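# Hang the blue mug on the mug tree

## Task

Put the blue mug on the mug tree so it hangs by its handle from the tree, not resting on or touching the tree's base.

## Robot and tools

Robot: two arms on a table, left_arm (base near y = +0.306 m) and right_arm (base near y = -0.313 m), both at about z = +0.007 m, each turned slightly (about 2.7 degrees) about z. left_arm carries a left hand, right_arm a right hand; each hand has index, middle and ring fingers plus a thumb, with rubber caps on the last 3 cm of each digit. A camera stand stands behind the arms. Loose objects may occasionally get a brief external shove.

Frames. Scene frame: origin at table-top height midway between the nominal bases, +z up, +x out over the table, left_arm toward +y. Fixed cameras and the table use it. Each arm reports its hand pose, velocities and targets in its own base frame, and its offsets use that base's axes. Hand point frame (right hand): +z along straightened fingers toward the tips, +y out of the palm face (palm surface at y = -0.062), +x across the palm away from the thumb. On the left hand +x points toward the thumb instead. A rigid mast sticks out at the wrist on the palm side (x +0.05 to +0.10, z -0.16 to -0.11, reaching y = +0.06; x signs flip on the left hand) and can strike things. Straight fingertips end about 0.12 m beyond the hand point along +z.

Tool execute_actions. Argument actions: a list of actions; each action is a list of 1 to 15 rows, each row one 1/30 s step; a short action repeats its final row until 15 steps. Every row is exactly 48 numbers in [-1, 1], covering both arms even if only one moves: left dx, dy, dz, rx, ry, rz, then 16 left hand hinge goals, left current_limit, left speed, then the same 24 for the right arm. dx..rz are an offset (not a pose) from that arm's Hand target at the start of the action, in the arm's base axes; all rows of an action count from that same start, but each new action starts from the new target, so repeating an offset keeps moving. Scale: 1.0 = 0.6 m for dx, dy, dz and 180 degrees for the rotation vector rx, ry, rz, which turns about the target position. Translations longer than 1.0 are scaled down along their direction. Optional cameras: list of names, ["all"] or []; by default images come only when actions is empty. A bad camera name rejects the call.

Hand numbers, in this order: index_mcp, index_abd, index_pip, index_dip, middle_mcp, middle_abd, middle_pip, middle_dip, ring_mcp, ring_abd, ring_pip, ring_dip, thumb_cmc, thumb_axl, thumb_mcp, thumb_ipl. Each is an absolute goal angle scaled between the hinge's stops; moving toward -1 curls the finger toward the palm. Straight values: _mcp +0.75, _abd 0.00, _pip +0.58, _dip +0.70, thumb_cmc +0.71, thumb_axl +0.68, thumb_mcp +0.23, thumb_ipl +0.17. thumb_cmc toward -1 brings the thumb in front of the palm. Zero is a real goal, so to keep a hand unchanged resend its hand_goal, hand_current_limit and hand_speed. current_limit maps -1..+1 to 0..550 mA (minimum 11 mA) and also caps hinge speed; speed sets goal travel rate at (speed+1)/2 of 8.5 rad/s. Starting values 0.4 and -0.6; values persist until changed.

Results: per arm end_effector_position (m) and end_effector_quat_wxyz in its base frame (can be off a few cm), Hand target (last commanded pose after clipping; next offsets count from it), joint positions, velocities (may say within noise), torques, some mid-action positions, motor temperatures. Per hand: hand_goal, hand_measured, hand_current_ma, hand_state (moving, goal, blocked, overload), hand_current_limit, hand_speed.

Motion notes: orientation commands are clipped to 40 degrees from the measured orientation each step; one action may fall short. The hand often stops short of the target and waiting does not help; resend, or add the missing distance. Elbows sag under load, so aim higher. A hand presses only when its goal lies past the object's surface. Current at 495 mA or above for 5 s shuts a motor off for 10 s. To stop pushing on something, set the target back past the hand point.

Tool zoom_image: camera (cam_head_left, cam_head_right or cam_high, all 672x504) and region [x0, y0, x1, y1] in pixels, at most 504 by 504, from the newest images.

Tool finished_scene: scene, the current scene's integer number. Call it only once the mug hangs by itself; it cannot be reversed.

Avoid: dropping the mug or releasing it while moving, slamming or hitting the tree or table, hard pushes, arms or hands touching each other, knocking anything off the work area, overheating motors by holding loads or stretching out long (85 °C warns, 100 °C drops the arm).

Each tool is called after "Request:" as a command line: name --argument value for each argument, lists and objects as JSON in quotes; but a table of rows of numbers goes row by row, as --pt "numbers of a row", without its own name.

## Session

Request:
execute_actions --actions '[]'

Request:
zoom_image --camera "cam_head_left" --region '[240, 230, 440, 380]'

Request:
zoom_image --camera "cam_head_right" --region '[240, 230, 440, 380]'

Request:
zoom_image --camera "cam_high" --region '[340, 100, 500, 260]'

Scene clock: 0.00 s.
left_arm: end_effector_position=(+0.5666, +0.1963, +0.1966) hand_goal=(+0.754, +0.000, +0.576, +0.696, +0.754, +0.000, +0.576, +0.696, +0.754, +0.000, +0.576, +0.696, +0.714, +0.678, +0.226, +0.168) hand_measured=(+0.754, +0.000, +0.576, +0.696, +0.754, +0.000, +0.576, +0.696, +0.754, +0.000, +0.576, +0.696, +0.714, +0.678, +0.226, +0.168) hand_current_ma=(+0, +0, +0, +0, +0, +0, +0, +0, +0, +0, +0, +0, +0, +0, +0, +0) hand_state=(goal, goal, goal, goal, goal, goal, goal, goal, goal, goal, goal, goal, goal, goal, goal, goal) hand_current_limit=0.40 hand_speed=-0.60 end_effector_quat_wxyz=(-0.105, +0.848, +0.079, +0.514) | right_arm: end_effector_position=(+0.4675, -0.0802, +0.2309) hand_goal=(+0.754, +0.000, +0.576, +0.696, +0.754, +0.000, +0.576, +0.696, +0.754, +0.000, +0.576, +0.696, +0.714, +0.678, +0.226, +0.168) hand_measured=(+0.754, +0.000, +0.576, +0.696, +0.754, +0.000, +0.576, +0.696, +0.754, +0.000, +0.576, +0.696, +0.714, +0.678, +0.226, +0.168) hand_current_ma=(+0, +0, +0, +0, +0, +0, +0, +0, +0, +0, +0, +0, +0, +0, +0, +0) hand_state=(goal, goal, goal, goal, goal, goal, goal, goal, goal, overload, goal, goal, goal, goal, goal, goal) hand_current_limit=0.40 hand_speed=-0.60 end_effector_quat_wxyz=(+0.006, +0.887, +0.459, -0.040)
Joint positions: left_arm=[0.542 1.52 0.922 0.118 0.22 1.793] | right_arm=[-0.009 1.46 1.365 -1.542 0.048 0.608]
Joint velocities: within noise
Joint torques (N m): no reading
Motor temperatures (°C): left_arm=[28 30 44 27 25 25] | right_arm=[25 25 33 25 28 27]
Heat: left arm: hottest elbow 44 °C; right arm: hottest elbow 33 °C.
Hand target: left_arm +0.5750, +0.2003, +0.2174; -0.110, +0.836, +0.075, +0.533 | right_arm +0.4768, -0.0815, +0.2475; +0.019, +0.889, +0.457, -0.022

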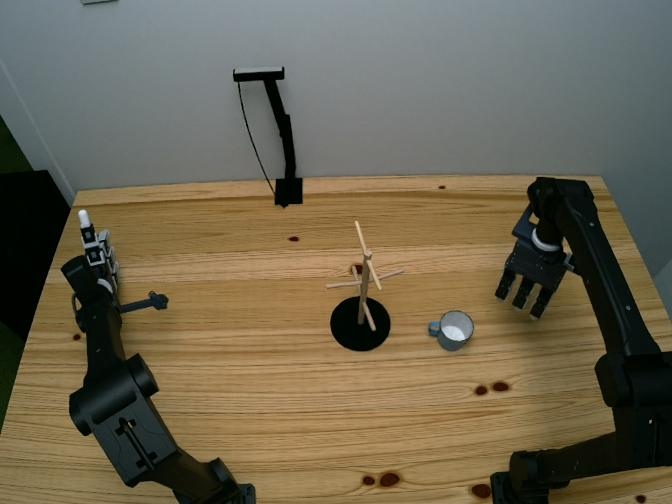

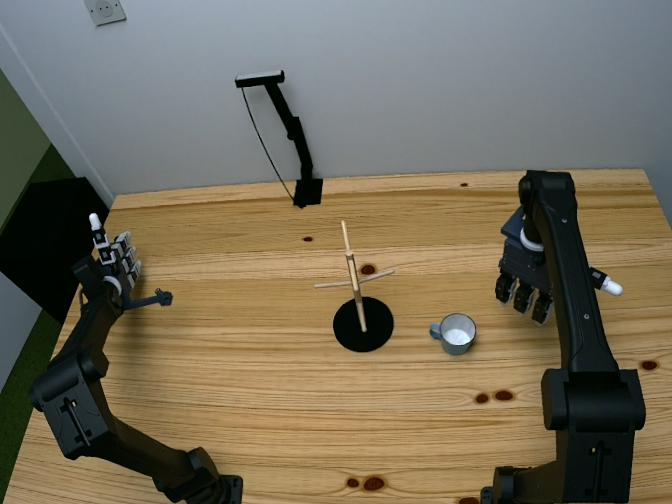

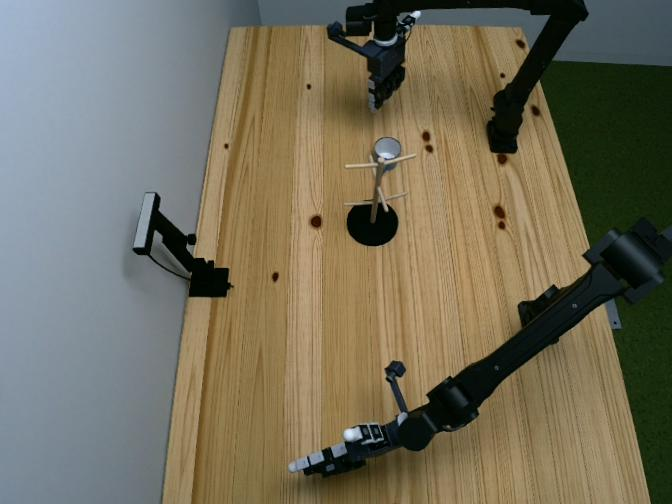

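Scaled by 2.520 from the camera's 672x504 image, which has a finer 960x720 frame.

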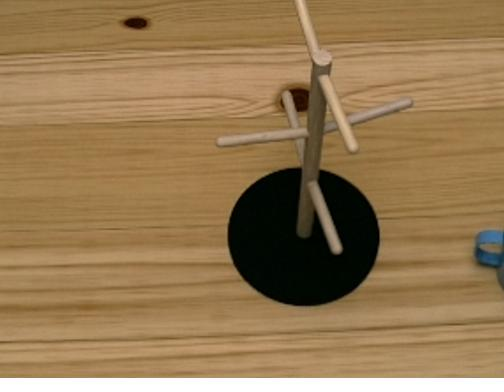

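Scaled by 2.520 from the camera's 672x504 image, which has a finer 960x720 frame.

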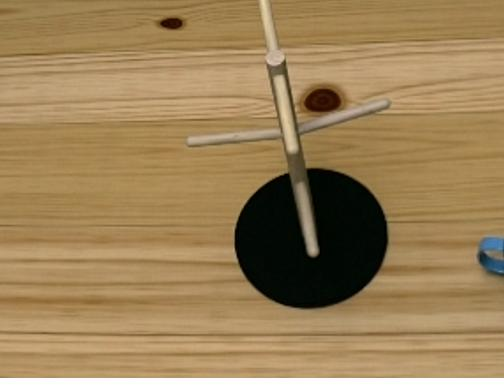

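Scaled by 3.150 from the camera's 672x504 image, which has a finer 960x720 frame.

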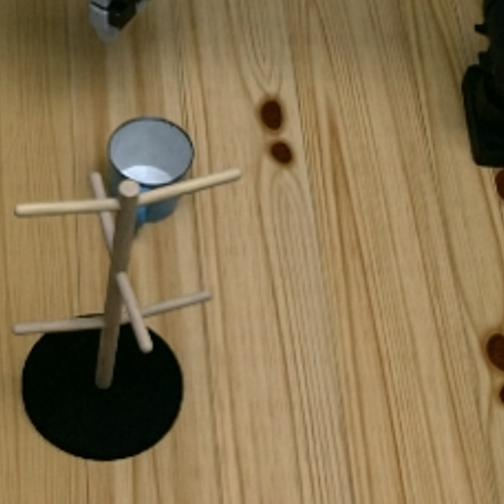

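Request:
execute_actions --actions '[[[0,0,0,0,0,0,0.754,0,0.576,0.696,0.754,0,0.576,0.696,0.754,0,0.576,0.696,0.714,0.678,0.226,0.168,0.4,-0.6,-0.039,0.066,0.005,-0.0147,0.0341,0.1849,0.92,0,-0.591,-0.029,0.92,0,-0.591,-0.029,-0.0685,0,-0.299,-0.174,-0.657,0.677,-0.112,0.168,0.3,-0.6]],[[0,0,0,0,0,0,0.754,0,0.576,0.696,0.754,0,0.576,0.696,0.754,0,0.576,0.696,0.714,0.678,0.226,0.168,0.4,-0.6,-0.039,0.066,0.005,-0.0147,0.0341,0.1849,0.92,0,-0.591,-0.029,0.92,0,-0.591,-0.029,-0.0685,0,-0.299,-0.174,-0.657,0.677,-0.112,0.168,0.3,-0.6]],[[0,0,0,0,0,0,0.754,0,0.576,0.696,0.754,0,0.576,0.696,0.754,0,0.576,0.696,0.714,0.678,0.226,0.168,0.4,-0.6,-0.039,0.066,0,-0.0147,0.0341,0.1849,0.92,0,-0.591,-0.029,0.92,0,-0.591,-0.029,-0.0685,0,-0.299,-0.174,-0.657,0.677,-0.112,0.168,0.3,-0.6]],[[0,0,0,0,0,0,0.754,0,0.576,0.696,0.754,0,0.576,0.696,0.754,0,0.576,0.696,0.714,0.678,0.226,0.168,0.4,-0.6,-0.039,0.066,0,-0.0147,0.0341,0.1849,0.92,0,-0.591,-0.029,0.92,0,-0.591,-0.029,-0.0685,0,-0.299,-0.174,-0.657,0.677,-0.112,0.168,0.3,-0.6]]]' --cameras '["cam_head_left","cam_head_right","cam_high"]'

Request:
zoom_image --camera "cam_head_left" --region '[410, 290, 490, 370]'

Request:
zoom_image --camera "cam_high" --region '[340, 120, 440, 220]'

Scene clock: 40.20 s.
left_arm: end_effector_position=(+0.5666, +0.1963, +0.1966) hand_goal=(+0.754, +0.000, +0.576, +0.696, +0.754, +0.000, +0.576, +0.696, +0.754, +0.000, +0.576, +0.696, +0.714, +0.678, +0.226, +0.168) hand_measured=(+0.754, +0.000, +0.576, +0.696, +0.754, +0.000, +0.576, +0.696, +0.754, +0.000, +0.576, +0.696, +0.714, +0.678, +0.226, +0.168) hand_current_ma=(-1, +0, +1, +0, -1, -1, +1, +0, -1, -1, +1, +0, +0, -1, +0, +0) hand_state=(goal, goal, goal, goal, goal, goal, goal, goal, goal, goal, goal, goal, goal, goal, goal, goal) hand_current_limit=0.40 hand_speed=-0.60 end_effector_quat_wxyz=(-0.105, +0.848, +0.079, +0.514) | right_arm: end_effector_position=(+0.3666, +0.0743, +0.2382) hand_goal=(+0.920, +0.000, -0.590, -0.028, +0.920, +0.000, -0.590, -0.028, -0.068, +0.000, -0.298, -0.174, -0.656, +0.678, -0.112, +0.168) hand_measured=(+0.918, -0.002, -0.586, -0.024, +0.918, -0.002, -0.584, -0.024, -0.058, -0.004, -0.292, -0.172, -0.654, +0.678, -0.116, +0.168) hand_current_ma=(-2, -1, +5, +4, -3, -1, +6, +4, +16, +0, +7, +2, +1, +0, -5, +0) hand_state=(goal, goal, goal, goal, goal, goal, goal, goal, goal, overload, goal, goal, goal, goal, goal, goal) hand_current_limit=0.30 hand_speed=-0.60 end_effector_quat_wxyz=(-0.011, -0.080, +0.981, -0.174)
Joint positions: left_arm=[0.542 1.52 0.922 0.118 0.22 1.793] | right_arm=[0.146 1.29 1.269 -1.597 0.348 -1.579]
Joint torques (N m): left_arm=[1.08 -15.38 10.03 2.76 0.19 -0.11] | right_arm=[-0.5 -6.59 11.3 0.5 0.08 -0.23]
Motor temperatures (°C): left_arm=[28 31 52 27 25 25] | right_arm=[25 27 44 25 28 27]
Heat: left arm: hottest elbow 52 °C; right arm: hottest elbow 44 °C.
Hand target: left_arm +0.5750, +0.2003, +0.2174; -0.110, +0.836, +0.075, +0.533 | right_arm +0.3832, +0.0769, +0.2533; +0.015, -0.085, +0.981, -0.174
Off the commanded pose: left_arm 0.023 m, 3 deg | right_arm 0.023 m, 3 deg.
Step readings (end_effector_position of left_arm | right_arm):
0: (+0.5666, +0.1963, +0.1966) | (+0.4675, -0.0802, +0.2309)
1: (+0.5666, +0.1963, +0.1966) | (+0.4689, -0.0800, +0.2317)
2: (+0.5666, +0.1963, +0.1966) | (+0.4676, -0.0792, +0.2329)
4: (+0.5666, +0.1963, +0.1966) | (+0.4538, -0.0681, +0.2320)
8: (+0.5666, +0.1963, +0.1966) | (+0.4439, -0.0532, +0.2428)
15: (+0.5666, +0.1963, +0.1966) | (+0.4462, -0.0436, +0.2452)
16: (+0.5666, +0.1963, +0.1966) | (+0.4472, -0.0428, +0.2457)
17: (+0.5666, +0.1963, +0.1966) | (+0.4458, -0.0406, +0.2460)
19: (+0.5666, +0.1963, +0.1966) | (+0.4351, -0.0317, +0.2446)
23: (+0.5666, +0.1963, +0.1966) | (+0.4275, -0.0145, +0.2482)
30: (+0.5666, +0.1963, +0.1966) | (+0.4249, -0.0032, +0.2472)
31: (+0.5666, +0.1963, +0.1966) | (+0.4242, -0.0025, +0.2469)
32: (+0.5666, +0.1963, +0.1966) | (+0.4219, -0.0032, +0.2468)
34: (+0.5666, +0.1963, +0.1966) | (+0.4155, +0.0062, +0.2458)
38: (+0.5666, +0.1963, +0.1966) | (+0.4054, +0.0234, +0.2442)
45: (+0.5666, +0.1963, +0.1966) | (+0.4004, +0.0327, +0.2429)
46: (+0.5666, +0.1963, +0.1966) | (+0.3979, +0.0335, +0.2423)
47: (+0.5666, +0.1963, +0.1966) | (+0.3928, +0.0349, +0.2410)
49: (+0.5666, +0.1963, +0.1966) | (+0.3849, +0.0464, +0.2396)
53: (+0.5666, +0.1963, +0.1966) | (+0.3756, +0.0689, +0.2388)
60: (+0.5666, +0.1963, +0.1966) | (+0.3691, +0.0737, +0.2384)

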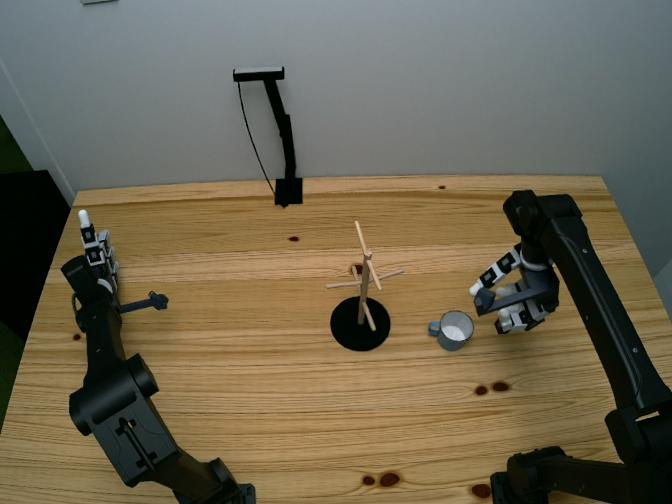

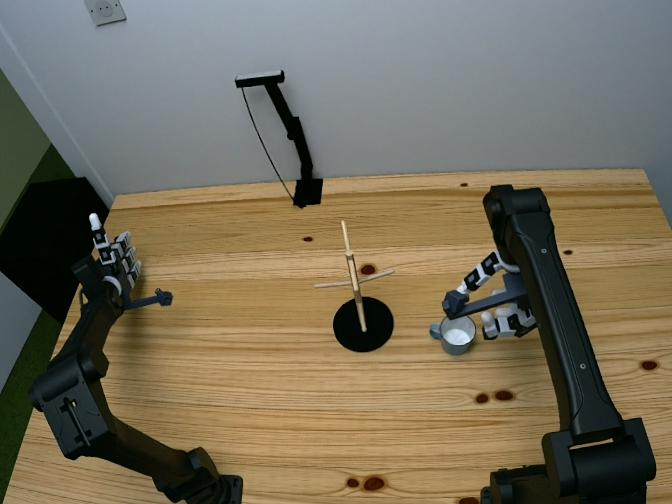

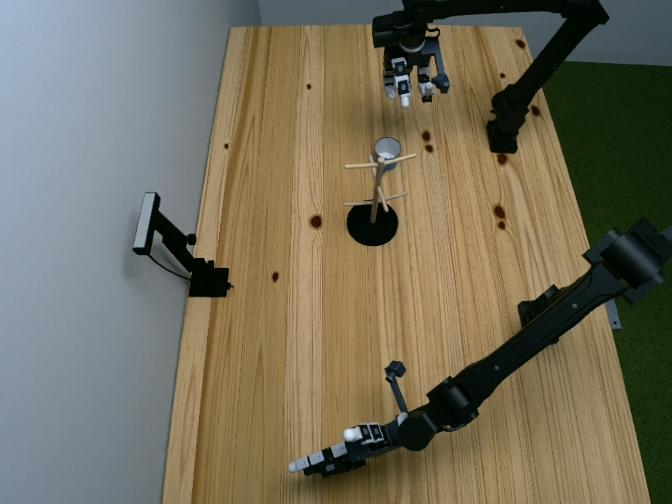

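Scaled by 6.300 from the camera's 672x504 image, which has a finer 960x720 frame.

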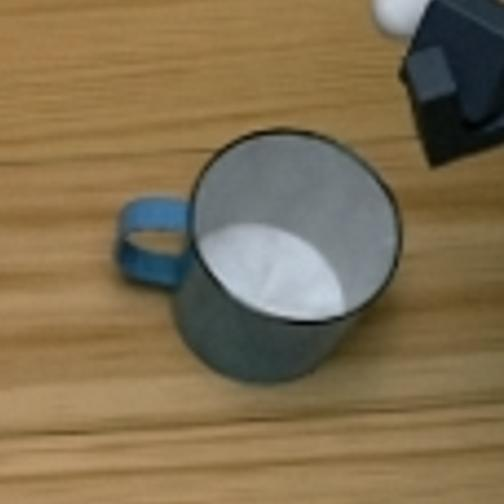

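Scaled by 5.040 from the camera's 672x504 image, which has a finer 960x720 frame.

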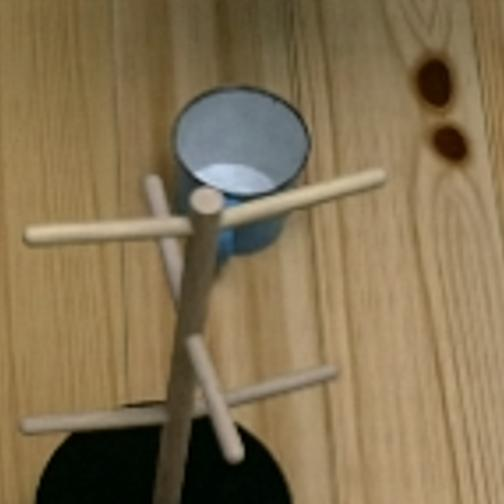

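Request:
execute_actions --actions '[[[0,0,0,0,0,0,0.754,0,0.576,0.696,0.754,0,0.576,0.696,0.754,0,0.576,0.696,0.714,0.678,0.226,0.168,0.4,-0.6,0.02,0,-0.09,0,0,0,0.92,0,-0.591,-0.029,0.92,0,-0.591,-0.029,-0.0685,0,-0.299,-0.174,-0.657,0.677,-0.112,0.168,0.3,-0.6]],[[0,0,0,0,0,0,0.754,0,0.576,0.696,0.754,0,0.576,0.696,0.754,0,0.576,0.696,0.714,0.678,0.226,0.168,0.4,-0.6,0,0,-0.09,0,0,0,0.92,0,-0.591,-0.029,0.92,0,-0.591,-0.029,-0.0685,0,-0.299,-0.174,-0.657,0.677,-0.112,0.168,0.3,-0.6]]]' --cameras '["cam_head_left","cam_head_right","cam_high"]'

Request:
zoom_image --camera "cam_head_right" --region '[320, 260, 480, 380]'

Request:
zoom_image --camera "cam_head_left" --region '[390, 270, 550, 390]'

Request:
zoom_image --camera "cam_high" --region '[300, 260, 460, 380]'

Scene clock: 72.83 s.
left_arm: end_effector_position=(+0.5666, +0.1963, +0.1966) hand_goal=(+0.754, +0.000, +0.576, +0.696, +0.754, +0.000, +0.576, +0.696, +0.754, +0.000, +0.576, +0.696, +0.714, +0.678, +0.226, +0.168) hand_measured=(+0.754, +0.000, +0.576, +0.696, +0.754, +0.000, +0.576, +0.696, +0.754, +0.000, +0.576, +0.696, +0.714, +0.678, +0.226, +0.168) hand_current_ma=(-1, +0, +1, +0, -1, -1, +1, +0, -1, -1, +1, +0, +0, -1, +0, +0) hand_state=(goal, goal, goal, goal, goal, goal, goal, goal, goal, goal, goal, goal, goal, goal, goal, goal) hand_current_limit=0.40 hand_speed=-0.60 end_effector_quat_wxyz=(-0.105, +0.848, +0.079, +0.514) | right_arm: end_effector_position=(+0.3860, +0.0776, +0.1365) hand_goal=(+0.920, +0.000, -0.590, -0.028, +0.920, +0.000, -0.590, -0.028, -0.068, +0.000, -0.298, -0.174, -0.656, +0.678, -0.112, +0.168) hand_measured=(+0.918, -0.002, -0.586, -0.024, +0.918, -0.002, -0.586, -0.024, -0.060, -0.004, -0.294, -0.172, -0.656, +0.678, -0.116, +0.168) hand_current_ma=(-2, -1, +5, +4, -3, -1, +5, +3, +10, +0, +5, +2, +0, +0, -5, +0) hand_state=(goal, goal, goal, goal, goal, goal, goal, goal, goal, overload, goal, goal, goal, goal, goal, goal) hand_current_limit=0.30 hand_speed=-0.60 end_effector_quat_wxyz=(-0.005, -0.083, +0.981, -0.173)
Joint positions: left_arm=[0.542 1.52 0.922 0.118 0.22 1.793] | right_arm=[0.146 1.377 1.079 -1.306 0.347 -1.588]
Joint torques (N m): left_arm=[1.14 -15.38 10.03 2.77 0.19 -0.11] | right_arm=[-1.14 -8.64 8.73 0.55 0.11 -0.17]
Motor temperatures (°C): left_arm=[28 32 55 27 25 25] | right_arm=[25 27 50 25 28 27]
Heat: left arm: hottest elbow 55 °C; right arm: hottest elbow 50 °C.
Hand target: left_arm +0.5750, +0.2003, +0.2174; -0.110, +0.836, +0.075, +0.533 | right_arm +0.3953, +0.0769, +0.1455; +0.015, -0.085, +0.981, -0.173
Off the commanded pose: left_arm 0.023 m, 3 deg | right_arm 0.013 m, 2 deg.
Step readings (end_effector_position of left_arm | right_arm):
0: (+0.5666, +0.1963, +0.1966) | (+0.3664, +0.0743, +0.2382)
1: (+0.5666, +0.1963, +0.1966) | (+0.3680, +0.0745, +0.2356)
2: (+0.5666, +0.1963, +0.1966) | (+0.3749, +0.0755, +0.2319)
4: (+0.5666, +0.1963, +0.1966) | (+0.3845, +0.0770, +0.2182)
8: (+0.5666, +0.1963, +0.1966) | (+0.3888, +0.0780, +0.1959)
15: (+0.5666, +0.1963, +0.1966) | (+0.3899, +0.0782, +0.1920)
16: (+0.5666, +0.1963, +0.1966) | (+0.3901, +0.0784, +0.1881)
17: (+0.5666, +0.1963, +0.1966) | (+0.3951, +0.0790, +0.1830)
19: (+0.5666, +0.1963, +0.1966) | (+0.3960, +0.0791, +0.1640)
23: (+0.5666, +0.1963, +0.1966) | (+0.3830, +0.0774, +0.1388)
30: (+0.5666, +0.1963, +0.1966) | (+0.3860, +0.0776, +0.1365)

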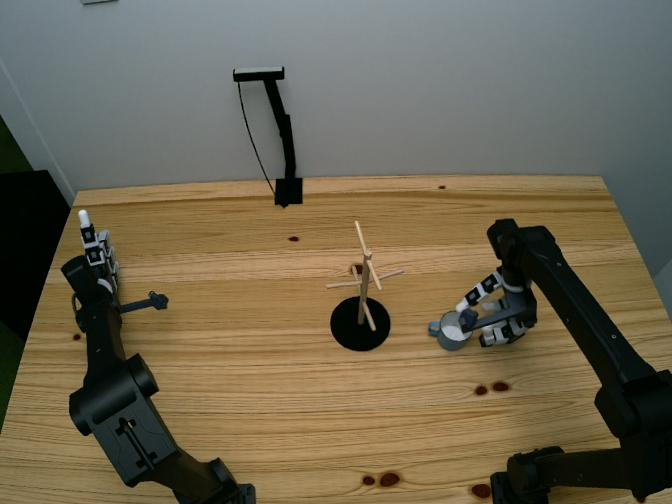

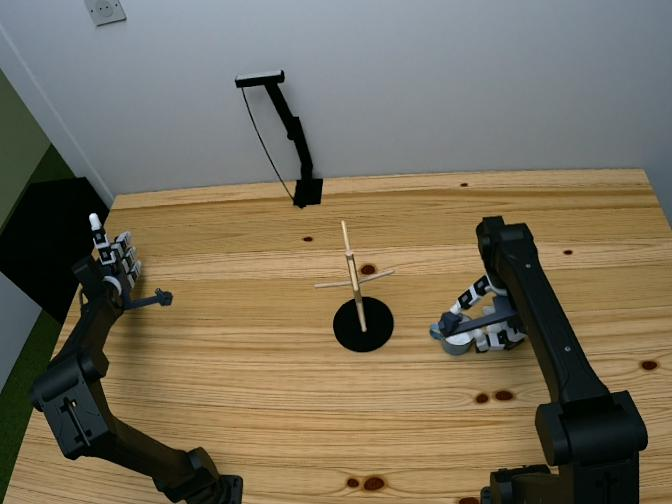

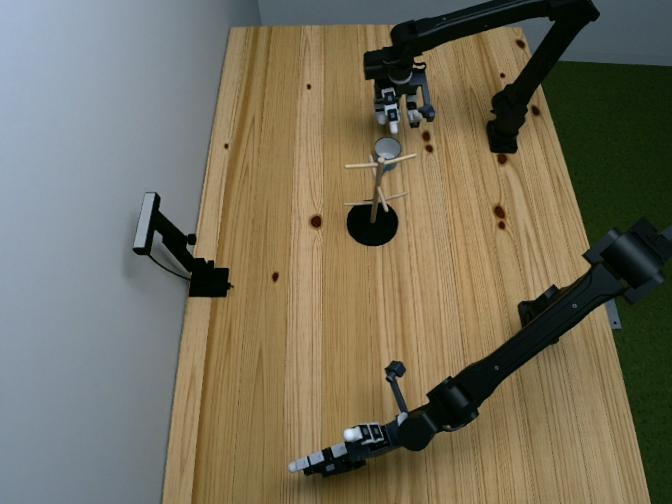

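Scaled by 3.150 from the camera's 672x504 image, which has a finer 960x720 frame.

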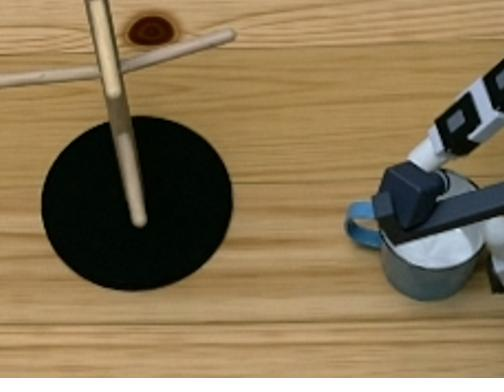

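Scaled by 3.150 from the camera's 672x504 image, which has a finer 960x720 frame.

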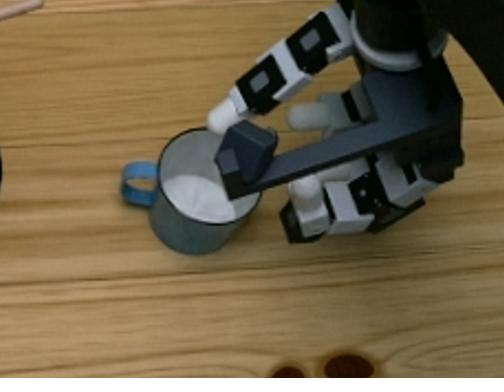

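Scaled by 3.150 from the camera's 672x504 image, which has a finer 960x720 frame.

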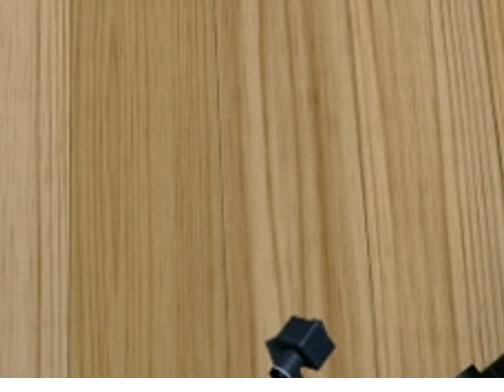

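Request:
execute_actions --actions '[[[0,0,0,0,0,0,0.754,0,0.576,0.696,0.754,0,0.576,0.696,0.754,0,0.576,0.696,0.714,0.678,0.226,0.168,0.4,-0.6,-0.005,-0.002,-0.05,0,0,0,0.86,0,-0.591,-0.029,0.86,0,-0.591,-0.029,-0.0685,0,-0.299,-0.174,-0.657,0.677,-0.24,0.168,0.3,-0.6]],[[0,0,0,0,0,0,0.754,0,0.576,0.696,0.754,0,0.576,0.696,0.754,0,0.576,0.696,0.714,0.678,0.226,0.168,0.4,-0.6,0,0,-0.03,0,0,0,0.82,0,-0.591,-0.029,0.82,0,-0.591,-0.029,-0.0685,0,-0.299,-0.174,-0.657,0.677,-0.34,0.168,0.3,-0.6]]]' --cameras '["cam_head_left","cam_head_right","cam_high"]'

Request:
zoom_image --camera "cam_head_left" --region '[410, 280, 530, 370]'

Request:
zoom_image --camera "cam_high" --region '[330, 90, 450, 180]'

Request:
zoom_image --camera "cam_head_right" --region '[410, 280, 530, 370]'

Scene clock: 97.07 s.
left_arm: end_effector_position=(+0.5666, +0.1963, +0.1966) hand_goal=(+0.754, +0.000, +0.576, +0.696, +0.754, +0.000, +0.576, +0.696, +0.754, +0.000, +0.576, +0.696, +0.714, +0.678, +0.226, +0.168) hand_measured=(+0.754, +0.000, +0.576, +0.696, +0.754, +0.000, +0.576, +0.696, +0.754, +0.000, +0.576, +0.696, +0.714, +0.678, +0.226, +0.168) hand_current_ma=(-1, +0, +1, +0, -1, -1, +1, +0, -1, -1, +1, +0, +0, -1, +0, +0) hand_state=(goal, goal, goal, goal, goal, goal, goal, goal, goal, goal, goal, goal, goal, goal, goal, goal) hand_current_limit=0.40 hand_speed=-0.60 end_effector_quat_wxyz=(-0.105, +0.848, +0.079, +0.514) | right_arm: end_effector_position=(+0.3870, +0.0778, +0.0969) hand_goal=(+0.820, +0.000, -0.590, -0.028, +0.820, +0.000, -0.590, -0.028, -0.068, +0.000, -0.298, -0.174, -0.656, +0.678, -0.340, +0.168) hand_measured=(+0.820, -0.002, -0.586, -0.024, +0.820, -0.002, -0.586, -0.024, -0.062, -0.004, -0.294, -0.172, -0.656, +0.678, -0.340, +0.168) hand_current_ma=(+0, -1, +5, +4, +0, -1, +5, +3, +10, +0, +5, +2, +0, +0, +0, +0) hand_state=(goal, goal, goal, goal, goal, goal, goal, goal, goal, overload, goal, goal, goal, goal, goal, goal) hand_current_limit=0.30 hand_speed=-0.60 end_effector_quat_wxyz=(+0.007, -0.082, +0.982, -0.172)
Joint positions: left_arm=[0.542 1.52 0.922 0.118 0.22 1.793] | right_arm=[0.146 1.402 0.993 -1.171 0.347 -1.59]
Joint torques (N m): left_arm=[1.2 -15.38 10.04 2.78 0.19 -0.11] | right_arm=[-1.38 -7.82 7.66 0.64 0.11 -0.15]
Motor temperatures (°C): left_arm=[28 33 57 27 25 25] | right_arm=[25 27 48 25 28 27]
Heat: left arm: hottest elbow 57 °C; right arm: hottest elbow 48 °C.
Hand target: left_arm +0.5750, +0.2003, +0.2174; -0.110, +0.836, +0.075, +0.533 | right_arm +0.3923, +0.0757, +0.0975; +0.015, -0.085, +0.981, -0.173
Off the commanded pose: left_arm 0.023 m, 3 deg | right_arm 0.006 m, 1 deg.
Step readings (end_effector_position of left_arm | right_arm):
0: (+0.5666, +0.1963, +0.1966) | (+0.3860, +0.0776, +0.1365)
1: (+0.5666, +0.1963, +0.1966) | (+0.3863, +0.0778, +0.1346)
2: (+0.5666, +0.1963, +0.1966) | (+0.3893, +0.0783, +0.1320)
4: (+0.5666, +0.1963, +0.1966) | (+0.3903, +0.0783, +0.1232)
8: (+0.5666, +0.1963, +0.1966) | (+0.3840, +0.0775, +0.1133)
15: (+0.5666, +0.1963, +0.1966) | (+0.3856, +0.0776, +0.1130)
16: (+0.5666, +0.1963, +0.1966) | (+0.3858, +0.0777, +0.1121)
17: (+0.5666, +0.1963, +0.1966) | (+0.3874, +0.0780, +0.1105)
19: (+0.5666, +0.1963, +0.1966) | (+0.3889, +0.0781, +0.1051)
23: (+0.5666, +0.1963, +0.1966) | (+0.3864, +0.0777, +0.0975)
30: (+0.5666, +0.1963, +0.1966) | (+0.3870, +0.0778, +0.0969)

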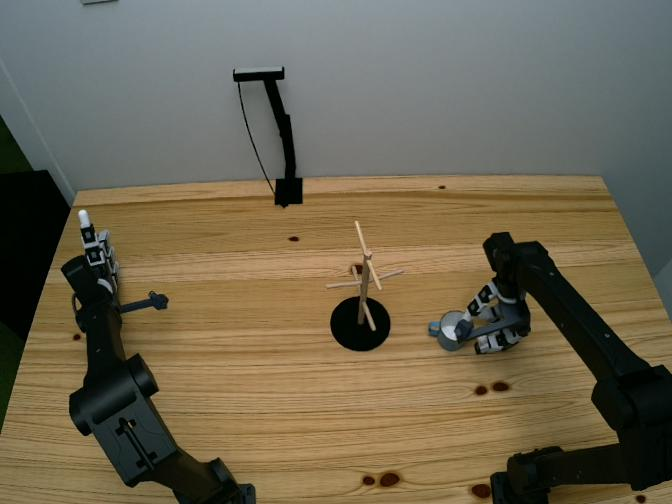

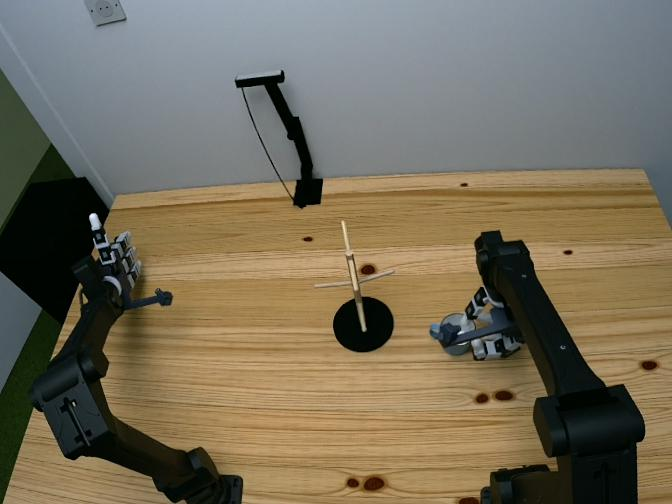

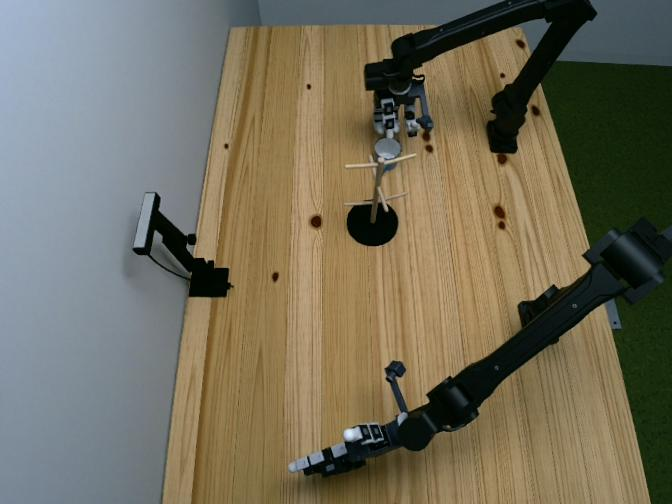

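Scaled by 4.200 from the camera's 672x504 image, which has a finer 960x720 frame.

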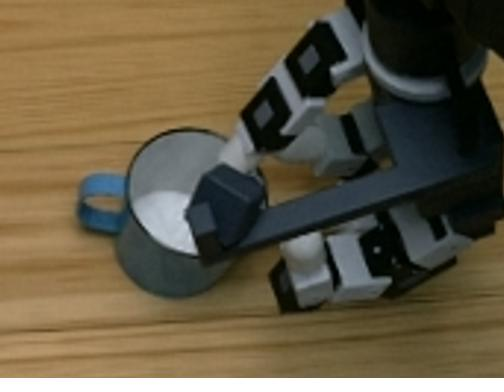

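Scaled by 4.200 from the camera's 672x504 image, which has a finer 960x720 frame.

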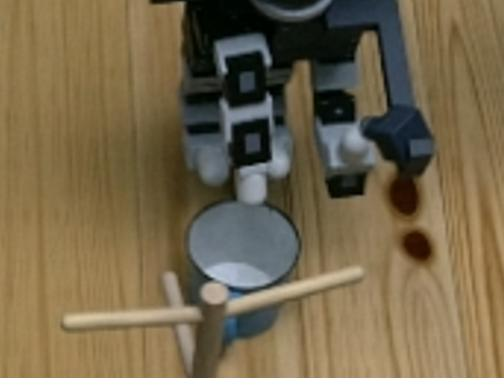

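Scaled by 4.200 from the camera's 672x504 image, which has a finer 960x720 frame.

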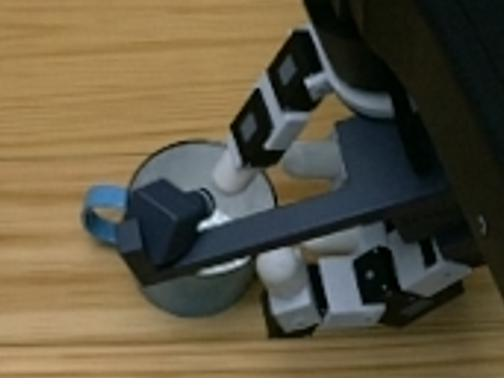

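Request:
execute_actions --actions '[[[0,0,0,0,0,0,0.754,0,0.576,0.696,0.754,0,0.576,0.696,0.754,0,0.576,0.696,0.714,0.678,0.226,0.168,0.4,-0.6,-0.006,-0.002,-0.05,0,0,0,0.80,0,-0.591,-0.029,0.80,0,-0.591,-0.029,-0.0685,0,-0.299,-0.174,-0.657,0.677,-0.36,0.168,0.2,-0.8]]]' --cameras '["cam_head_left","cam_head_right","cam_high"]'

Request:
zoom_image --camera "cam_head_left" --region '[410, 280, 530, 370]'

Request:
zoom_image --camera "cam_high" --region '[330, 90, 450, 180]'

Scene clock: 134.03 s.
left_arm: end_effector_position=(+0.5666, +0.1963, +0.1966) hand_goal=(+0.754, +0.000, +0.576, +0.696, +0.754, +0.000, +0.576, +0.696, +0.754, +0.000, +0.576, +0.696, +0.714, +0.678, +0.226, +0.168) hand_measured=(+0.754, +0.000, +0.576, +0.696, +0.754, +0.000, +0.576, +0.696, +0.754, +0.000, +0.576, +0.696, +0.714, +0.678, +0.226, +0.168) hand_current_ma=(-1, +0, +1, +0, -1, -1, +1, +0, -1, -1, +1, +0, +0, -1, +0, +0) hand_state=(goal, goal, goal, goal, goal, goal, goal, goal, goal, goal, goal, goal, goal, goal, goal, goal) hand_current_limit=0.40 hand_speed=-0.60 end_effector_quat_wxyz=(-0.105, +0.848, +0.079, +0.514) | right_arm: end_effector_position=(+0.3808, +0.0769, +0.0633) hand_goal=(+0.800, +0.000, -0.590, -0.028, +0.800, +0.000, -0.590, -0.028, -0.068, +0.000, -0.298, -0.174, -0.656, +0.678, -0.360, +0.168) hand_measured=(+0.800, -0.002, -0.586, -0.024, +0.800, -0.002, -0.586, -0.024, -0.062, -0.004, -0.294, -0.172, -0.656, +0.678, -0.360, +0.168) hand_current_ma=(+0, -1, +5, +4, +0, -1, +5, +3, +9, +0, +5, +2, +1, +0, +1, +0) hand_state=(goal, goal, goal, goal, goal, goal, goal, goal, goal, overload, goal, goal, goal, goal, goal, goal) hand_current_limit=0.20 hand_speed=-0.80 end_effector_quat_wxyz=(+0.002, -0.083, +0.981, -0.173)
Joint positions: left_arm=[0.542 1.52 0.922 0.118 0.22 1.793] | right_arm=[0.146 1.435 0.929 -1.083 0.347 -1.591]
Joint torques (N m): left_arm=[1.14 -15.44 10 2.8 0.19 -0.11] | right_arm=[-1.38 -8.29 7.62 0.59 0.11 -0.18]
Motor temperatures (°C): left_arm=[28 33 58 27 25 25] | right_arm=[25 27 44 25 28 27]
Heat: left arm: hottest elbow 58 °C; right arm: hottest elbow 44 °C.
Hand target: left_arm +0.5750, +0.2003, +0.2174; -0.110, +0.836, +0.075, +0.533 | right_arm +0.3886, +0.0745, +0.0674; +0.015, -0.085, +0.981, -0.173
Off the commanded pose: left_arm 0.023 m, 3 deg | right_arm 0.009 m, 1 deg.
Step readings (end_effector_position of left_arm | right_arm):
0: (+0.5666, +0.1963, +0.1966) | (+0.3870, +0.0778, +0.0969)
1: (+0.5666, +0.1963, +0.1966) | (+0.3868, +0.0779, +0.0948)
2: (+0.5666, +0.1963, +0.1966) | (+0.3892, +0.0783, +0.0915)
4: (+0.5666, +0.1963, +0.1966) | (+0.3888, +0.0781, +0.0806)
8: (+0.5666, +0.1963, +0.1966) | (+0.3792, +0.0769, +0.0650)
15: (+0.5666, +0.1963, +0.1966) | (+0.3807, +0.0769, +0.0633)

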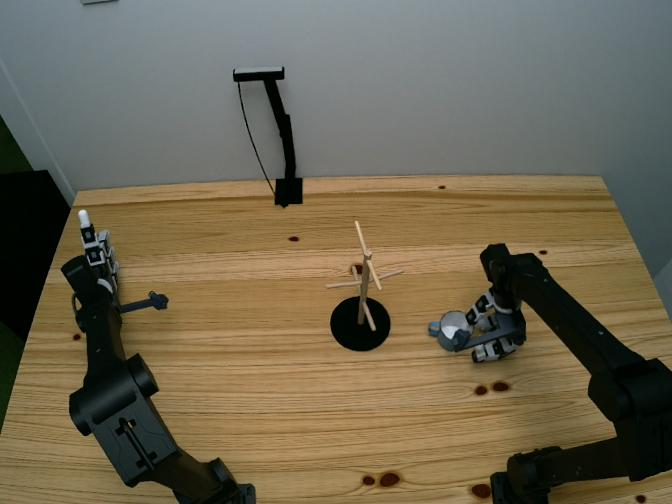

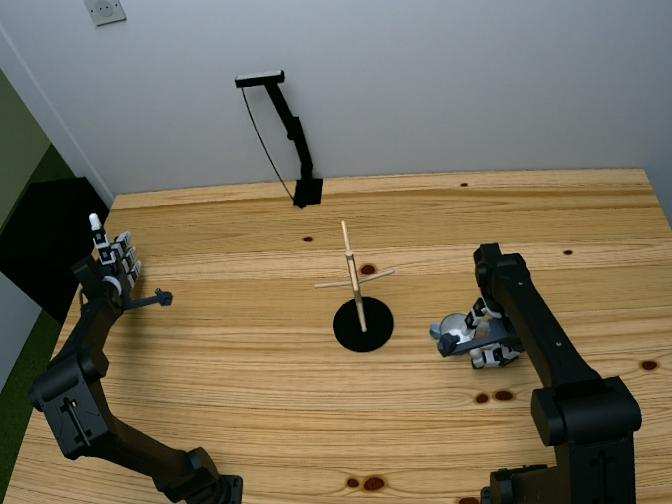

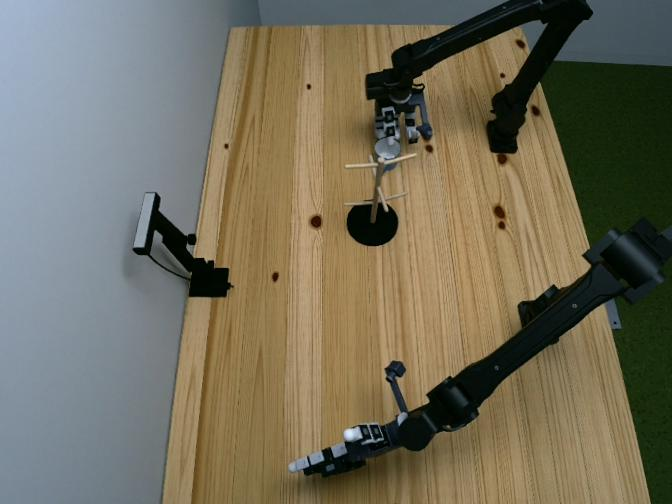

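Scaled by 4.200 from the camera's 672x504 image, which has a finer 960x720 frame.

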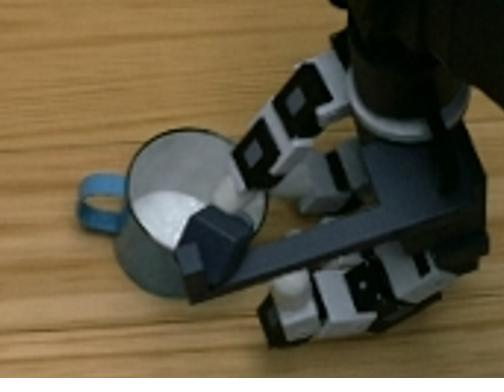

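Scaled by 4.200 from the camera's 672x504 image, which has a finer 960x720 frame.

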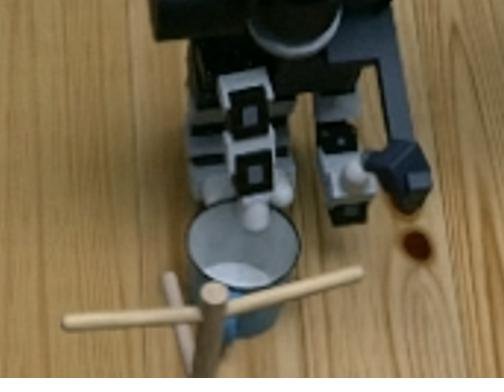

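Request:
execute_actions --actions '[[[0,0,0,0,0,0,0.754,0,0.576,0.696,0.754,0,0.576,0.696,0.754,0,0.576,0.696,0.714,0.678,0.226,0.168,0.4,-0.6,0,0,0,0,0,0,0.70,0,-0.591,-0.029,0.70,0,-0.591,-0.029,-0.0685,0,-0.299,-0.174,-0.657,0.677,-0.46,0.168,0.2,-0.82]],[[0,0,0,0,0,0,0.754,0,0.576,0.696,0.754,0,0.576,0.696,0.754,0,0.576,0.696,0.714,0.678,0.226,0.168,0.4,-0.6,0,0,0,0,0,0,0.60,0,-0.591,-0.029,0.60,0,-0.591,-0.029,-0.0685,0,-0.299,-0.174,-0.657,0.677,-0.56,0.168,0.2,-0.85]],[[0,0,0,0,0,0,0.754,0,0.576,0.696,0.754,0,0.576,0.696,0.754,0,0.576,0.696,0.714,0.678,0.226,0.168,0.4,-0.6,0,0,0,0,0,0,0.56,0,-0.591,-0.029,0.50,0,-0.591,-0.029,-0.0685,0,-0.299,-0.174,-0.657,0.677,-0.62,0.168,0.5,-0.85]]]' --cameras '["cam_head_left","cam_head_right","cam_high"]'

Request:
zoom_image --camera "cam_head_left" --region '[410, 280, 530, 370]'

Request:
zoom_image --camera "cam_high" --region '[330, 90, 450, 180]'

Scene clock: 147.67 s.
left_arm: end_effector_position=(+0.5666, +0.1963, +0.1966) hand_goal=(+0.754, +0.000, +0.576, +0.696, +0.754, +0.000, +0.576, +0.696, +0.754, +0.000, +0.576, +0.696, +0.714, +0.678, +0.226, +0.168) hand_measured=(+0.754, +0.000, +0.576, +0.696, +0.754, +0.000, +0.576, +0.696, +0.754, +0.000, +0.576, +0.696, +0.714, +0.678, +0.226, +0.168) hand_current_ma=(-1, +0, +1, +0, -1, -1, +1, +0, -1, -1, +1, +0, +0, -1, +0, +0) hand_state=(goal, goal, goal, goal, goal, goal, goal, goal, goal, goal, goal, goal, goal, goal, goal, goal) hand_current_limit=0.40 hand_speed=-0.60 end_effector_quat_wxyz=(-0.105, +0.848, +0.079, +0.514) | right_arm: end_effector_position=(+0.3803, +0.0771, +0.0633) hand_goal=(+0.560, +0.000, -0.590, -0.028, +0.500, +0.000, -0.590, -0.028, -0.068, +0.000, -0.298, -0.174, -0.656, +0.678, -0.620, +0.168) hand_measured=(+0.646, -0.002, -0.566, -0.022, +0.568, -0.002, -0.572, -0.026, -0.062, -0.004, -0.294, -0.172, -0.654, +0.680, -0.468, +0.196) hand_current_ma=(+289, -1, +46, +6, +208, -1, +32, +2, +9, +0, +5, +2, +2, +2, +412, +84) hand_state=(blocked, goal, blocked, goal, blocked, goal, goal, goal, goal, overload, goal, goal, goal, goal, blocked, blocked) hand_current_limit=0.50 hand_speed=-0.85 end_effector_quat_wxyz=(+0.002, -0.088, +0.981, -0.173)
Joint positions: left_arm=[0.542 1.52 0.922 0.118 0.22 1.793] | right_arm=[0.146 1.435 0.929 -1.082 0.347 -1.602]
Joint torques (N m): left_arm=[1.14 -15.38 10.03 2.77 0.19 -0.11] | right_arm=[-1.14 -8.23 7.62 0.53 0.09 -0.17]
Motor temperatures (°C): left_arm=[28 33 58 27 25 25] | right_arm=[25 27 43 25 28 27]
Heat: left arm: hottest elbow 58 °C; right arm: hottest elbow 43 °C.
Hand target: left_arm +0.5750, +0.2003, +0.2174; -0.110, +0.836, +0.075, +0.533 | right_arm +0.3886, +0.0745, +0.0674; +0.015, -0.085, +0.981, -0.173
Off the commanded pose: left_arm 0.023 m, 3 deg | right_arm 0.010 m, 2 deg.
Step readings (end_effector_position of left_arm | right_arm):
0: (+0.5666, +0.1963, +0.1966) | (+0.3808, +0.0769, +0.0633)
1: (+0.5666, +0.1963, +0.1966) | (+0.3808, +0.0769, +0.0633)
2: (+0.5666, +0.1963, +0.1966) | (+0.3808, +0.0769, +0.0633)
4: (+0.5666, +0.1963, +0.1966) | (+0.3808, +0.0769, +0.0633)
8: (+0.5666, +0.1963, +0.1966) | (+0.3808, +0.0769, +0.0633)
15: (+0.5666, +0.1963, +0.1966) | (+0.3808, +0.0769, +0.0633)
16: (+0.5666, +0.1963, +0.1966) | (+0.3808, +0.0769, +0.0633)
17: (+0.5666, +0.1963, +0.1966) | (+0.3808, +0.0769, +0.0633)
19: (+0.5666, +0.1963, +0.1966) | (+0.3813, +0.0770, +0.0634)
23: (+0.5666, +0.1963, +0.1966) | (+0.3803, +0.0771, +0.0633)
30: (+0.5666, +0.1963, +0.1966) | (+0.3803, +0.0771, +0.0633)
31: (+0.5666, +0.1963, +0.1966) | (+0.3803, +0.0771, +0.0633)
32: (+0.5666, +0.1963, +0.1966) | (+0.3803, +0.0771, +0.0633)
34: (+0.5666, +0.1963, +0.1966) | (+0.3807, +0.0770, +0.0633)
38: (+0.5666, +0.1963, +0.1966) | (+0.3804, +0.0771, +0.0633)
45: (+0.5666, +0.1963, +0.1966) | (+0.3803, +0.0771, +0.0633)

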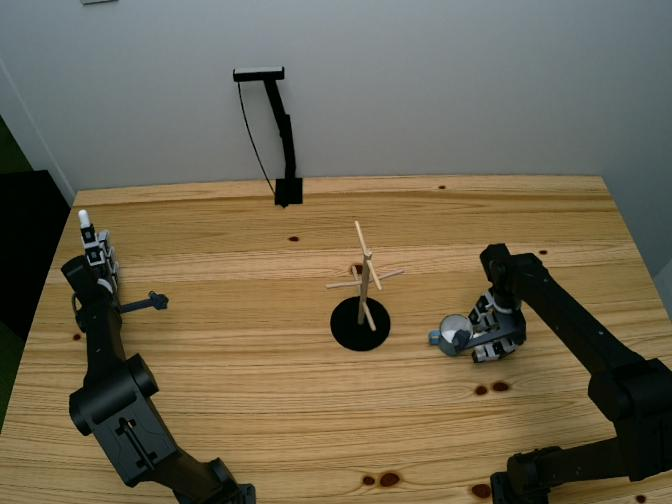

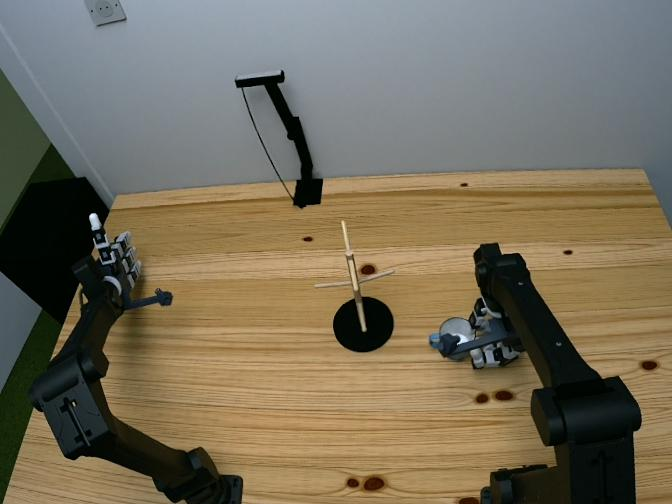

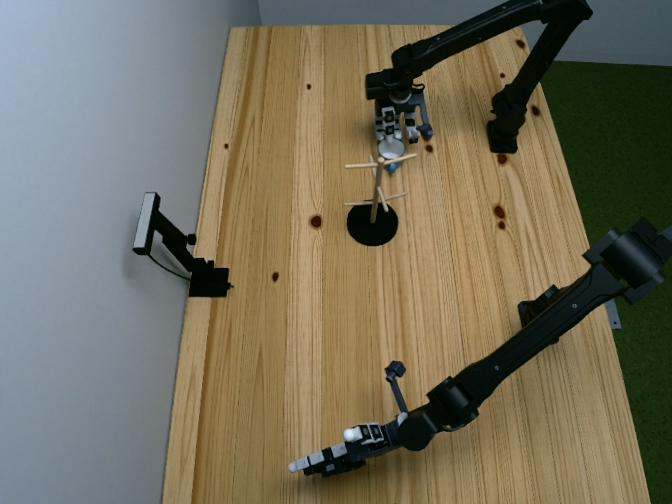

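Scaled by 4.200 from the camera's 672x504 image, which has a finer 960x720 frame.

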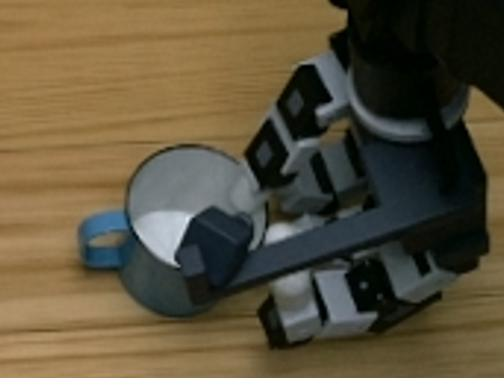

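Scaled by 4.200 from the camera's 672x504 image, which has a finer 960x720 frame.

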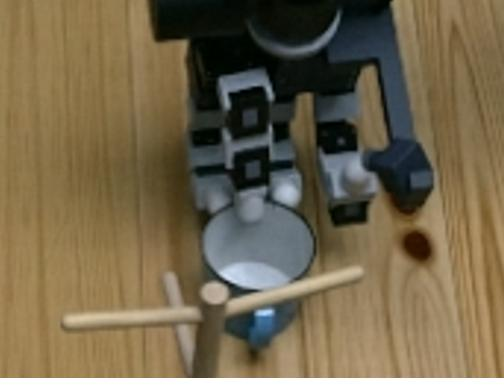

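Request:
execute_actions --actions '[[[0,0,0,0,0,0,0.754,0,0.576,0.696,0.754,0,0.576,0.696,0.754,0,0.576,0.696,0.714,0.678,0.226,0.168,0.4,-0.6,0,0,0.04,0,0,0,0.56,0,-0.591,-0.029,0.50,0,-0.591,-0.029,-0.0685,0,-0.299,-0.174,-0.657,0.677,-0.62,0.168,0.5,-0.85]],[[0,0,0,0,0,0,0.754,0,0.576,0.696,0.754,0,0.576,0.696,0.754,0,0.576,0.696,0.714,0.678,0.226,0.168,0.4,-0.6,0,0,0.06,0,0,0,0.56,0,-0.591,-0.029,0.50,0,-0.591,-0.029,-0.0685,0,-0.299,-0.174,-0.657,0.677,-0.62,0.168,0.5,-0.85]],[[0,0,0,0,0,0,0.754,0,0.576,0.696,0.754,0,0.576,0.696,0.754,0,0.576,0.696,0.714,0.678,0.226,0.168,0.4,-0.6,0,0,0.06,0,0,0,0.56,0,-0.591,-0.029,0.50,0,-0.591,-0.029,-0.0685,0,-0.299,-0.174,-0.657,0.677,-0.62,0.168,0.5,-0.85]]]' --cameras '["cam_head_left","cam_high"]'

Request:
zoom_image --camera "cam_head_left" --region '[410, 250, 530, 340]'

Request:
zoom_image --camera "cam_high" --region '[330, 80, 450, 170]'

Scene clock: 182.13 s.
left_arm: end_effector_position=(+0.5666, +0.1963, +0.1966) hand_goal=(+0.754, +0.000, +0.576, +0.696, +0.754, +0.000, +0.576, +0.696, +0.754, +0.000, +0.576, +0.696, +0.714, +0.678, +0.226, +0.168) hand_measured=(+0.754, +0.000, +0.576, +0.696, +0.754, +0.000, +0.576, +0.696, +0.754, +0.000, +0.576, +0.696, +0.714, +0.678, +0.226, +0.168) hand_current_ma=(-1, +0, +1, +0, -1, -1, +1, +0, -1, -1, +1, +0, +0, -1, +0, +0) hand_state=(goal, goal, goal, goal, goal, goal, goal, goal, goal, goal, goal, goal, goal, goal, goal, goal) hand_current_limit=0.40 hand_speed=-0.60 end_effector_quat_wxyz=(-0.105, +0.848, +0.079, +0.514) | right_arm: end_effector_position=(+0.3674, +0.0751, +0.1373) hand_goal=(+0.560, +0.000, -0.590, -0.028, +0.500, +0.000, -0.590, -0.028, -0.068, +0.000, -0.298, -0.174, -0.656, +0.678, -0.620, +0.168) hand_measured=(+0.644, -0.002, -0.564, -0.028, +0.542, -0.002, -0.580, -0.030, -0.062, -0.004, -0.294, -0.172, -0.650, +0.682, -0.464, +0.206) hand_current_ma=(+278, -1, +53, +0, +112, -1, +16, -2, +10, +0, +5, +2, +6, +6, +413, +127) hand_state=(blocked, goal, blocked, goal, blocked, goal, goal, goal, goal, overload, goal, goal, goal, goal, blocked, blocked) hand_current_limit=0.50 hand_speed=-0.85 end_effector_quat_wxyz=(-0.016, -0.089, +0.981, -0.174)
Joint positions: left_arm=[0.542 1.52 0.922 0.118 0.22 1.793] | right_arm=[0.146 1.344 1.05 -1.332 0.347 -1.596]
Joint torques (N m): left_arm=[1.14 -15.38 10.03 2.78 0.2 -0.12] | right_arm=[-1.49 -8.18 11.99 -0.24 0.11 -0.16]
Motor temperatures (°C): left_arm=[28 34 59 27 25 25] | right_arm=[25 27 43 25 28 27]
Heat: left arm: hottest elbow 59 °C; right arm: hottest elbow 43 °C.
Hand target: left_arm +0.5750, +0.2003, +0.2174; -0.110, +0.836, +0.075, +0.533 | right_arm +0.3886, +0.0745, +0.1634; +0.015, -0.085, +0.981, -0.173
Off the commanded pose: left_arm 0.023 m, 3 deg | right_arm 0.034 m, 4 deg.
Step readings (end_effector_position of left_arm | right_arm):
0: (+0.5666, +0.1963, +0.1966) | (+0.3803, +0.0771, +0.0633)
1: (+0.5666, +0.1963, +0.1966) | (+0.3804, +0.0771, +0.0636)
2: (+0.5666, +0.1963, +0.1966) | (+0.3799, +0.0769, +0.0640)
4: (+0.5666, +0.1963, +0.1966) | (+0.3755, +0.0762, +0.0655)
8: (+0.5666, +0.1963, +0.1966) | (+0.3686, +0.0754, +0.0684)
15: (+0.5666, +0.1963, +0.1966) | (+0.3692, +0.0753, +0.0687)
16: (+0.5666, +0.1963, +0.1966) | (+0.3698, +0.0753, +0.0700)
17: (+0.5666, +0.1963, +0.1966) | (+0.3669, +0.0749, +0.0722)
19: (+0.5666, +0.1963, +0.1966) | (+0.3608, +0.0741, +0.0819)
23: (+0.5666, +0.1963, +0.1966) | (+0.3611, +0.0742, +0.0978)
30: (+0.5666, +0.1963, +0.1966) | (+0.3651, +0.0747, +0.1026)
31: (+0.5666, +0.1963, +0.1966) | (+0.3656, +0.0748, +0.1040)
32: (+0.5666, +0.1963, +0.1966) | (+0.3636, +0.0745, +0.1068)
34: (+0.5666, +0.1963, +0.1966) | (+0.3595, +0.0740, +0.1169)
38: (+0.5666, +0.1963, +0.1966) | (+0.3650, +0.0747, +0.1330)
45: (+0.5666, +0.1963, +0.1966) | (+0.3678, +0.0751, +0.1373)
Images, in order (width x height): cam_head_left 672x504, cam_high 672x504.

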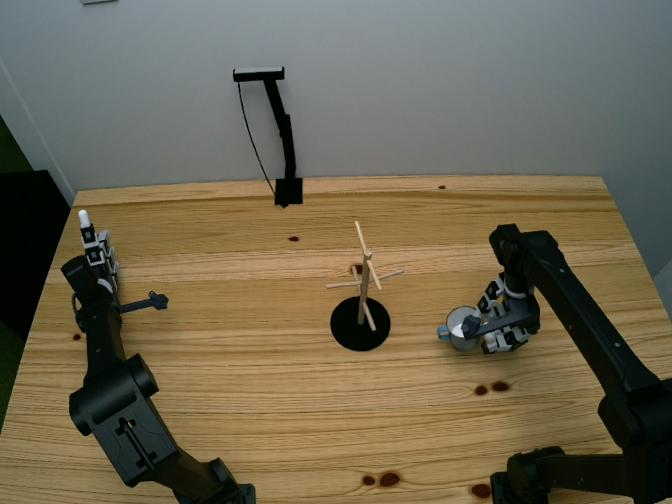

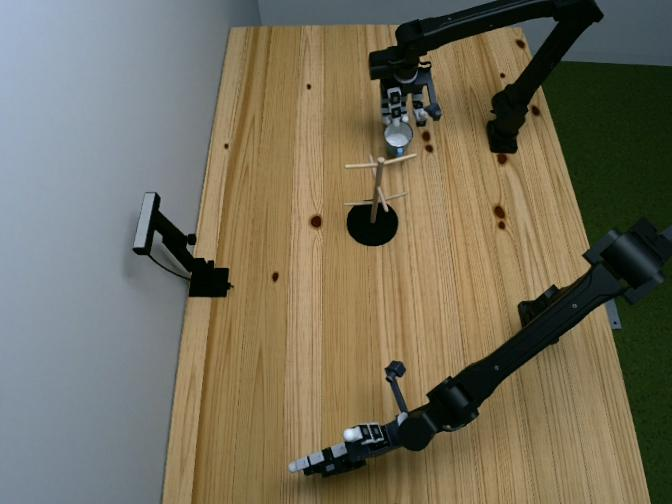

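Scaled by 4.200 from the camera's 672x504 image, which has a finer 960x720 frame.

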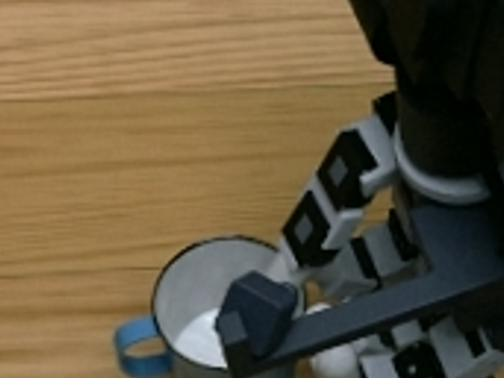

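Scaled by 4.200 from the camera's 672x504 image, which has a finer 960x720 frame.

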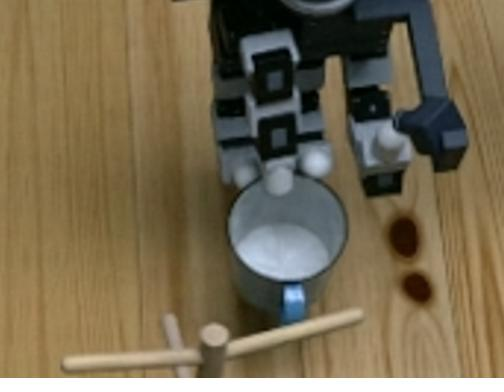

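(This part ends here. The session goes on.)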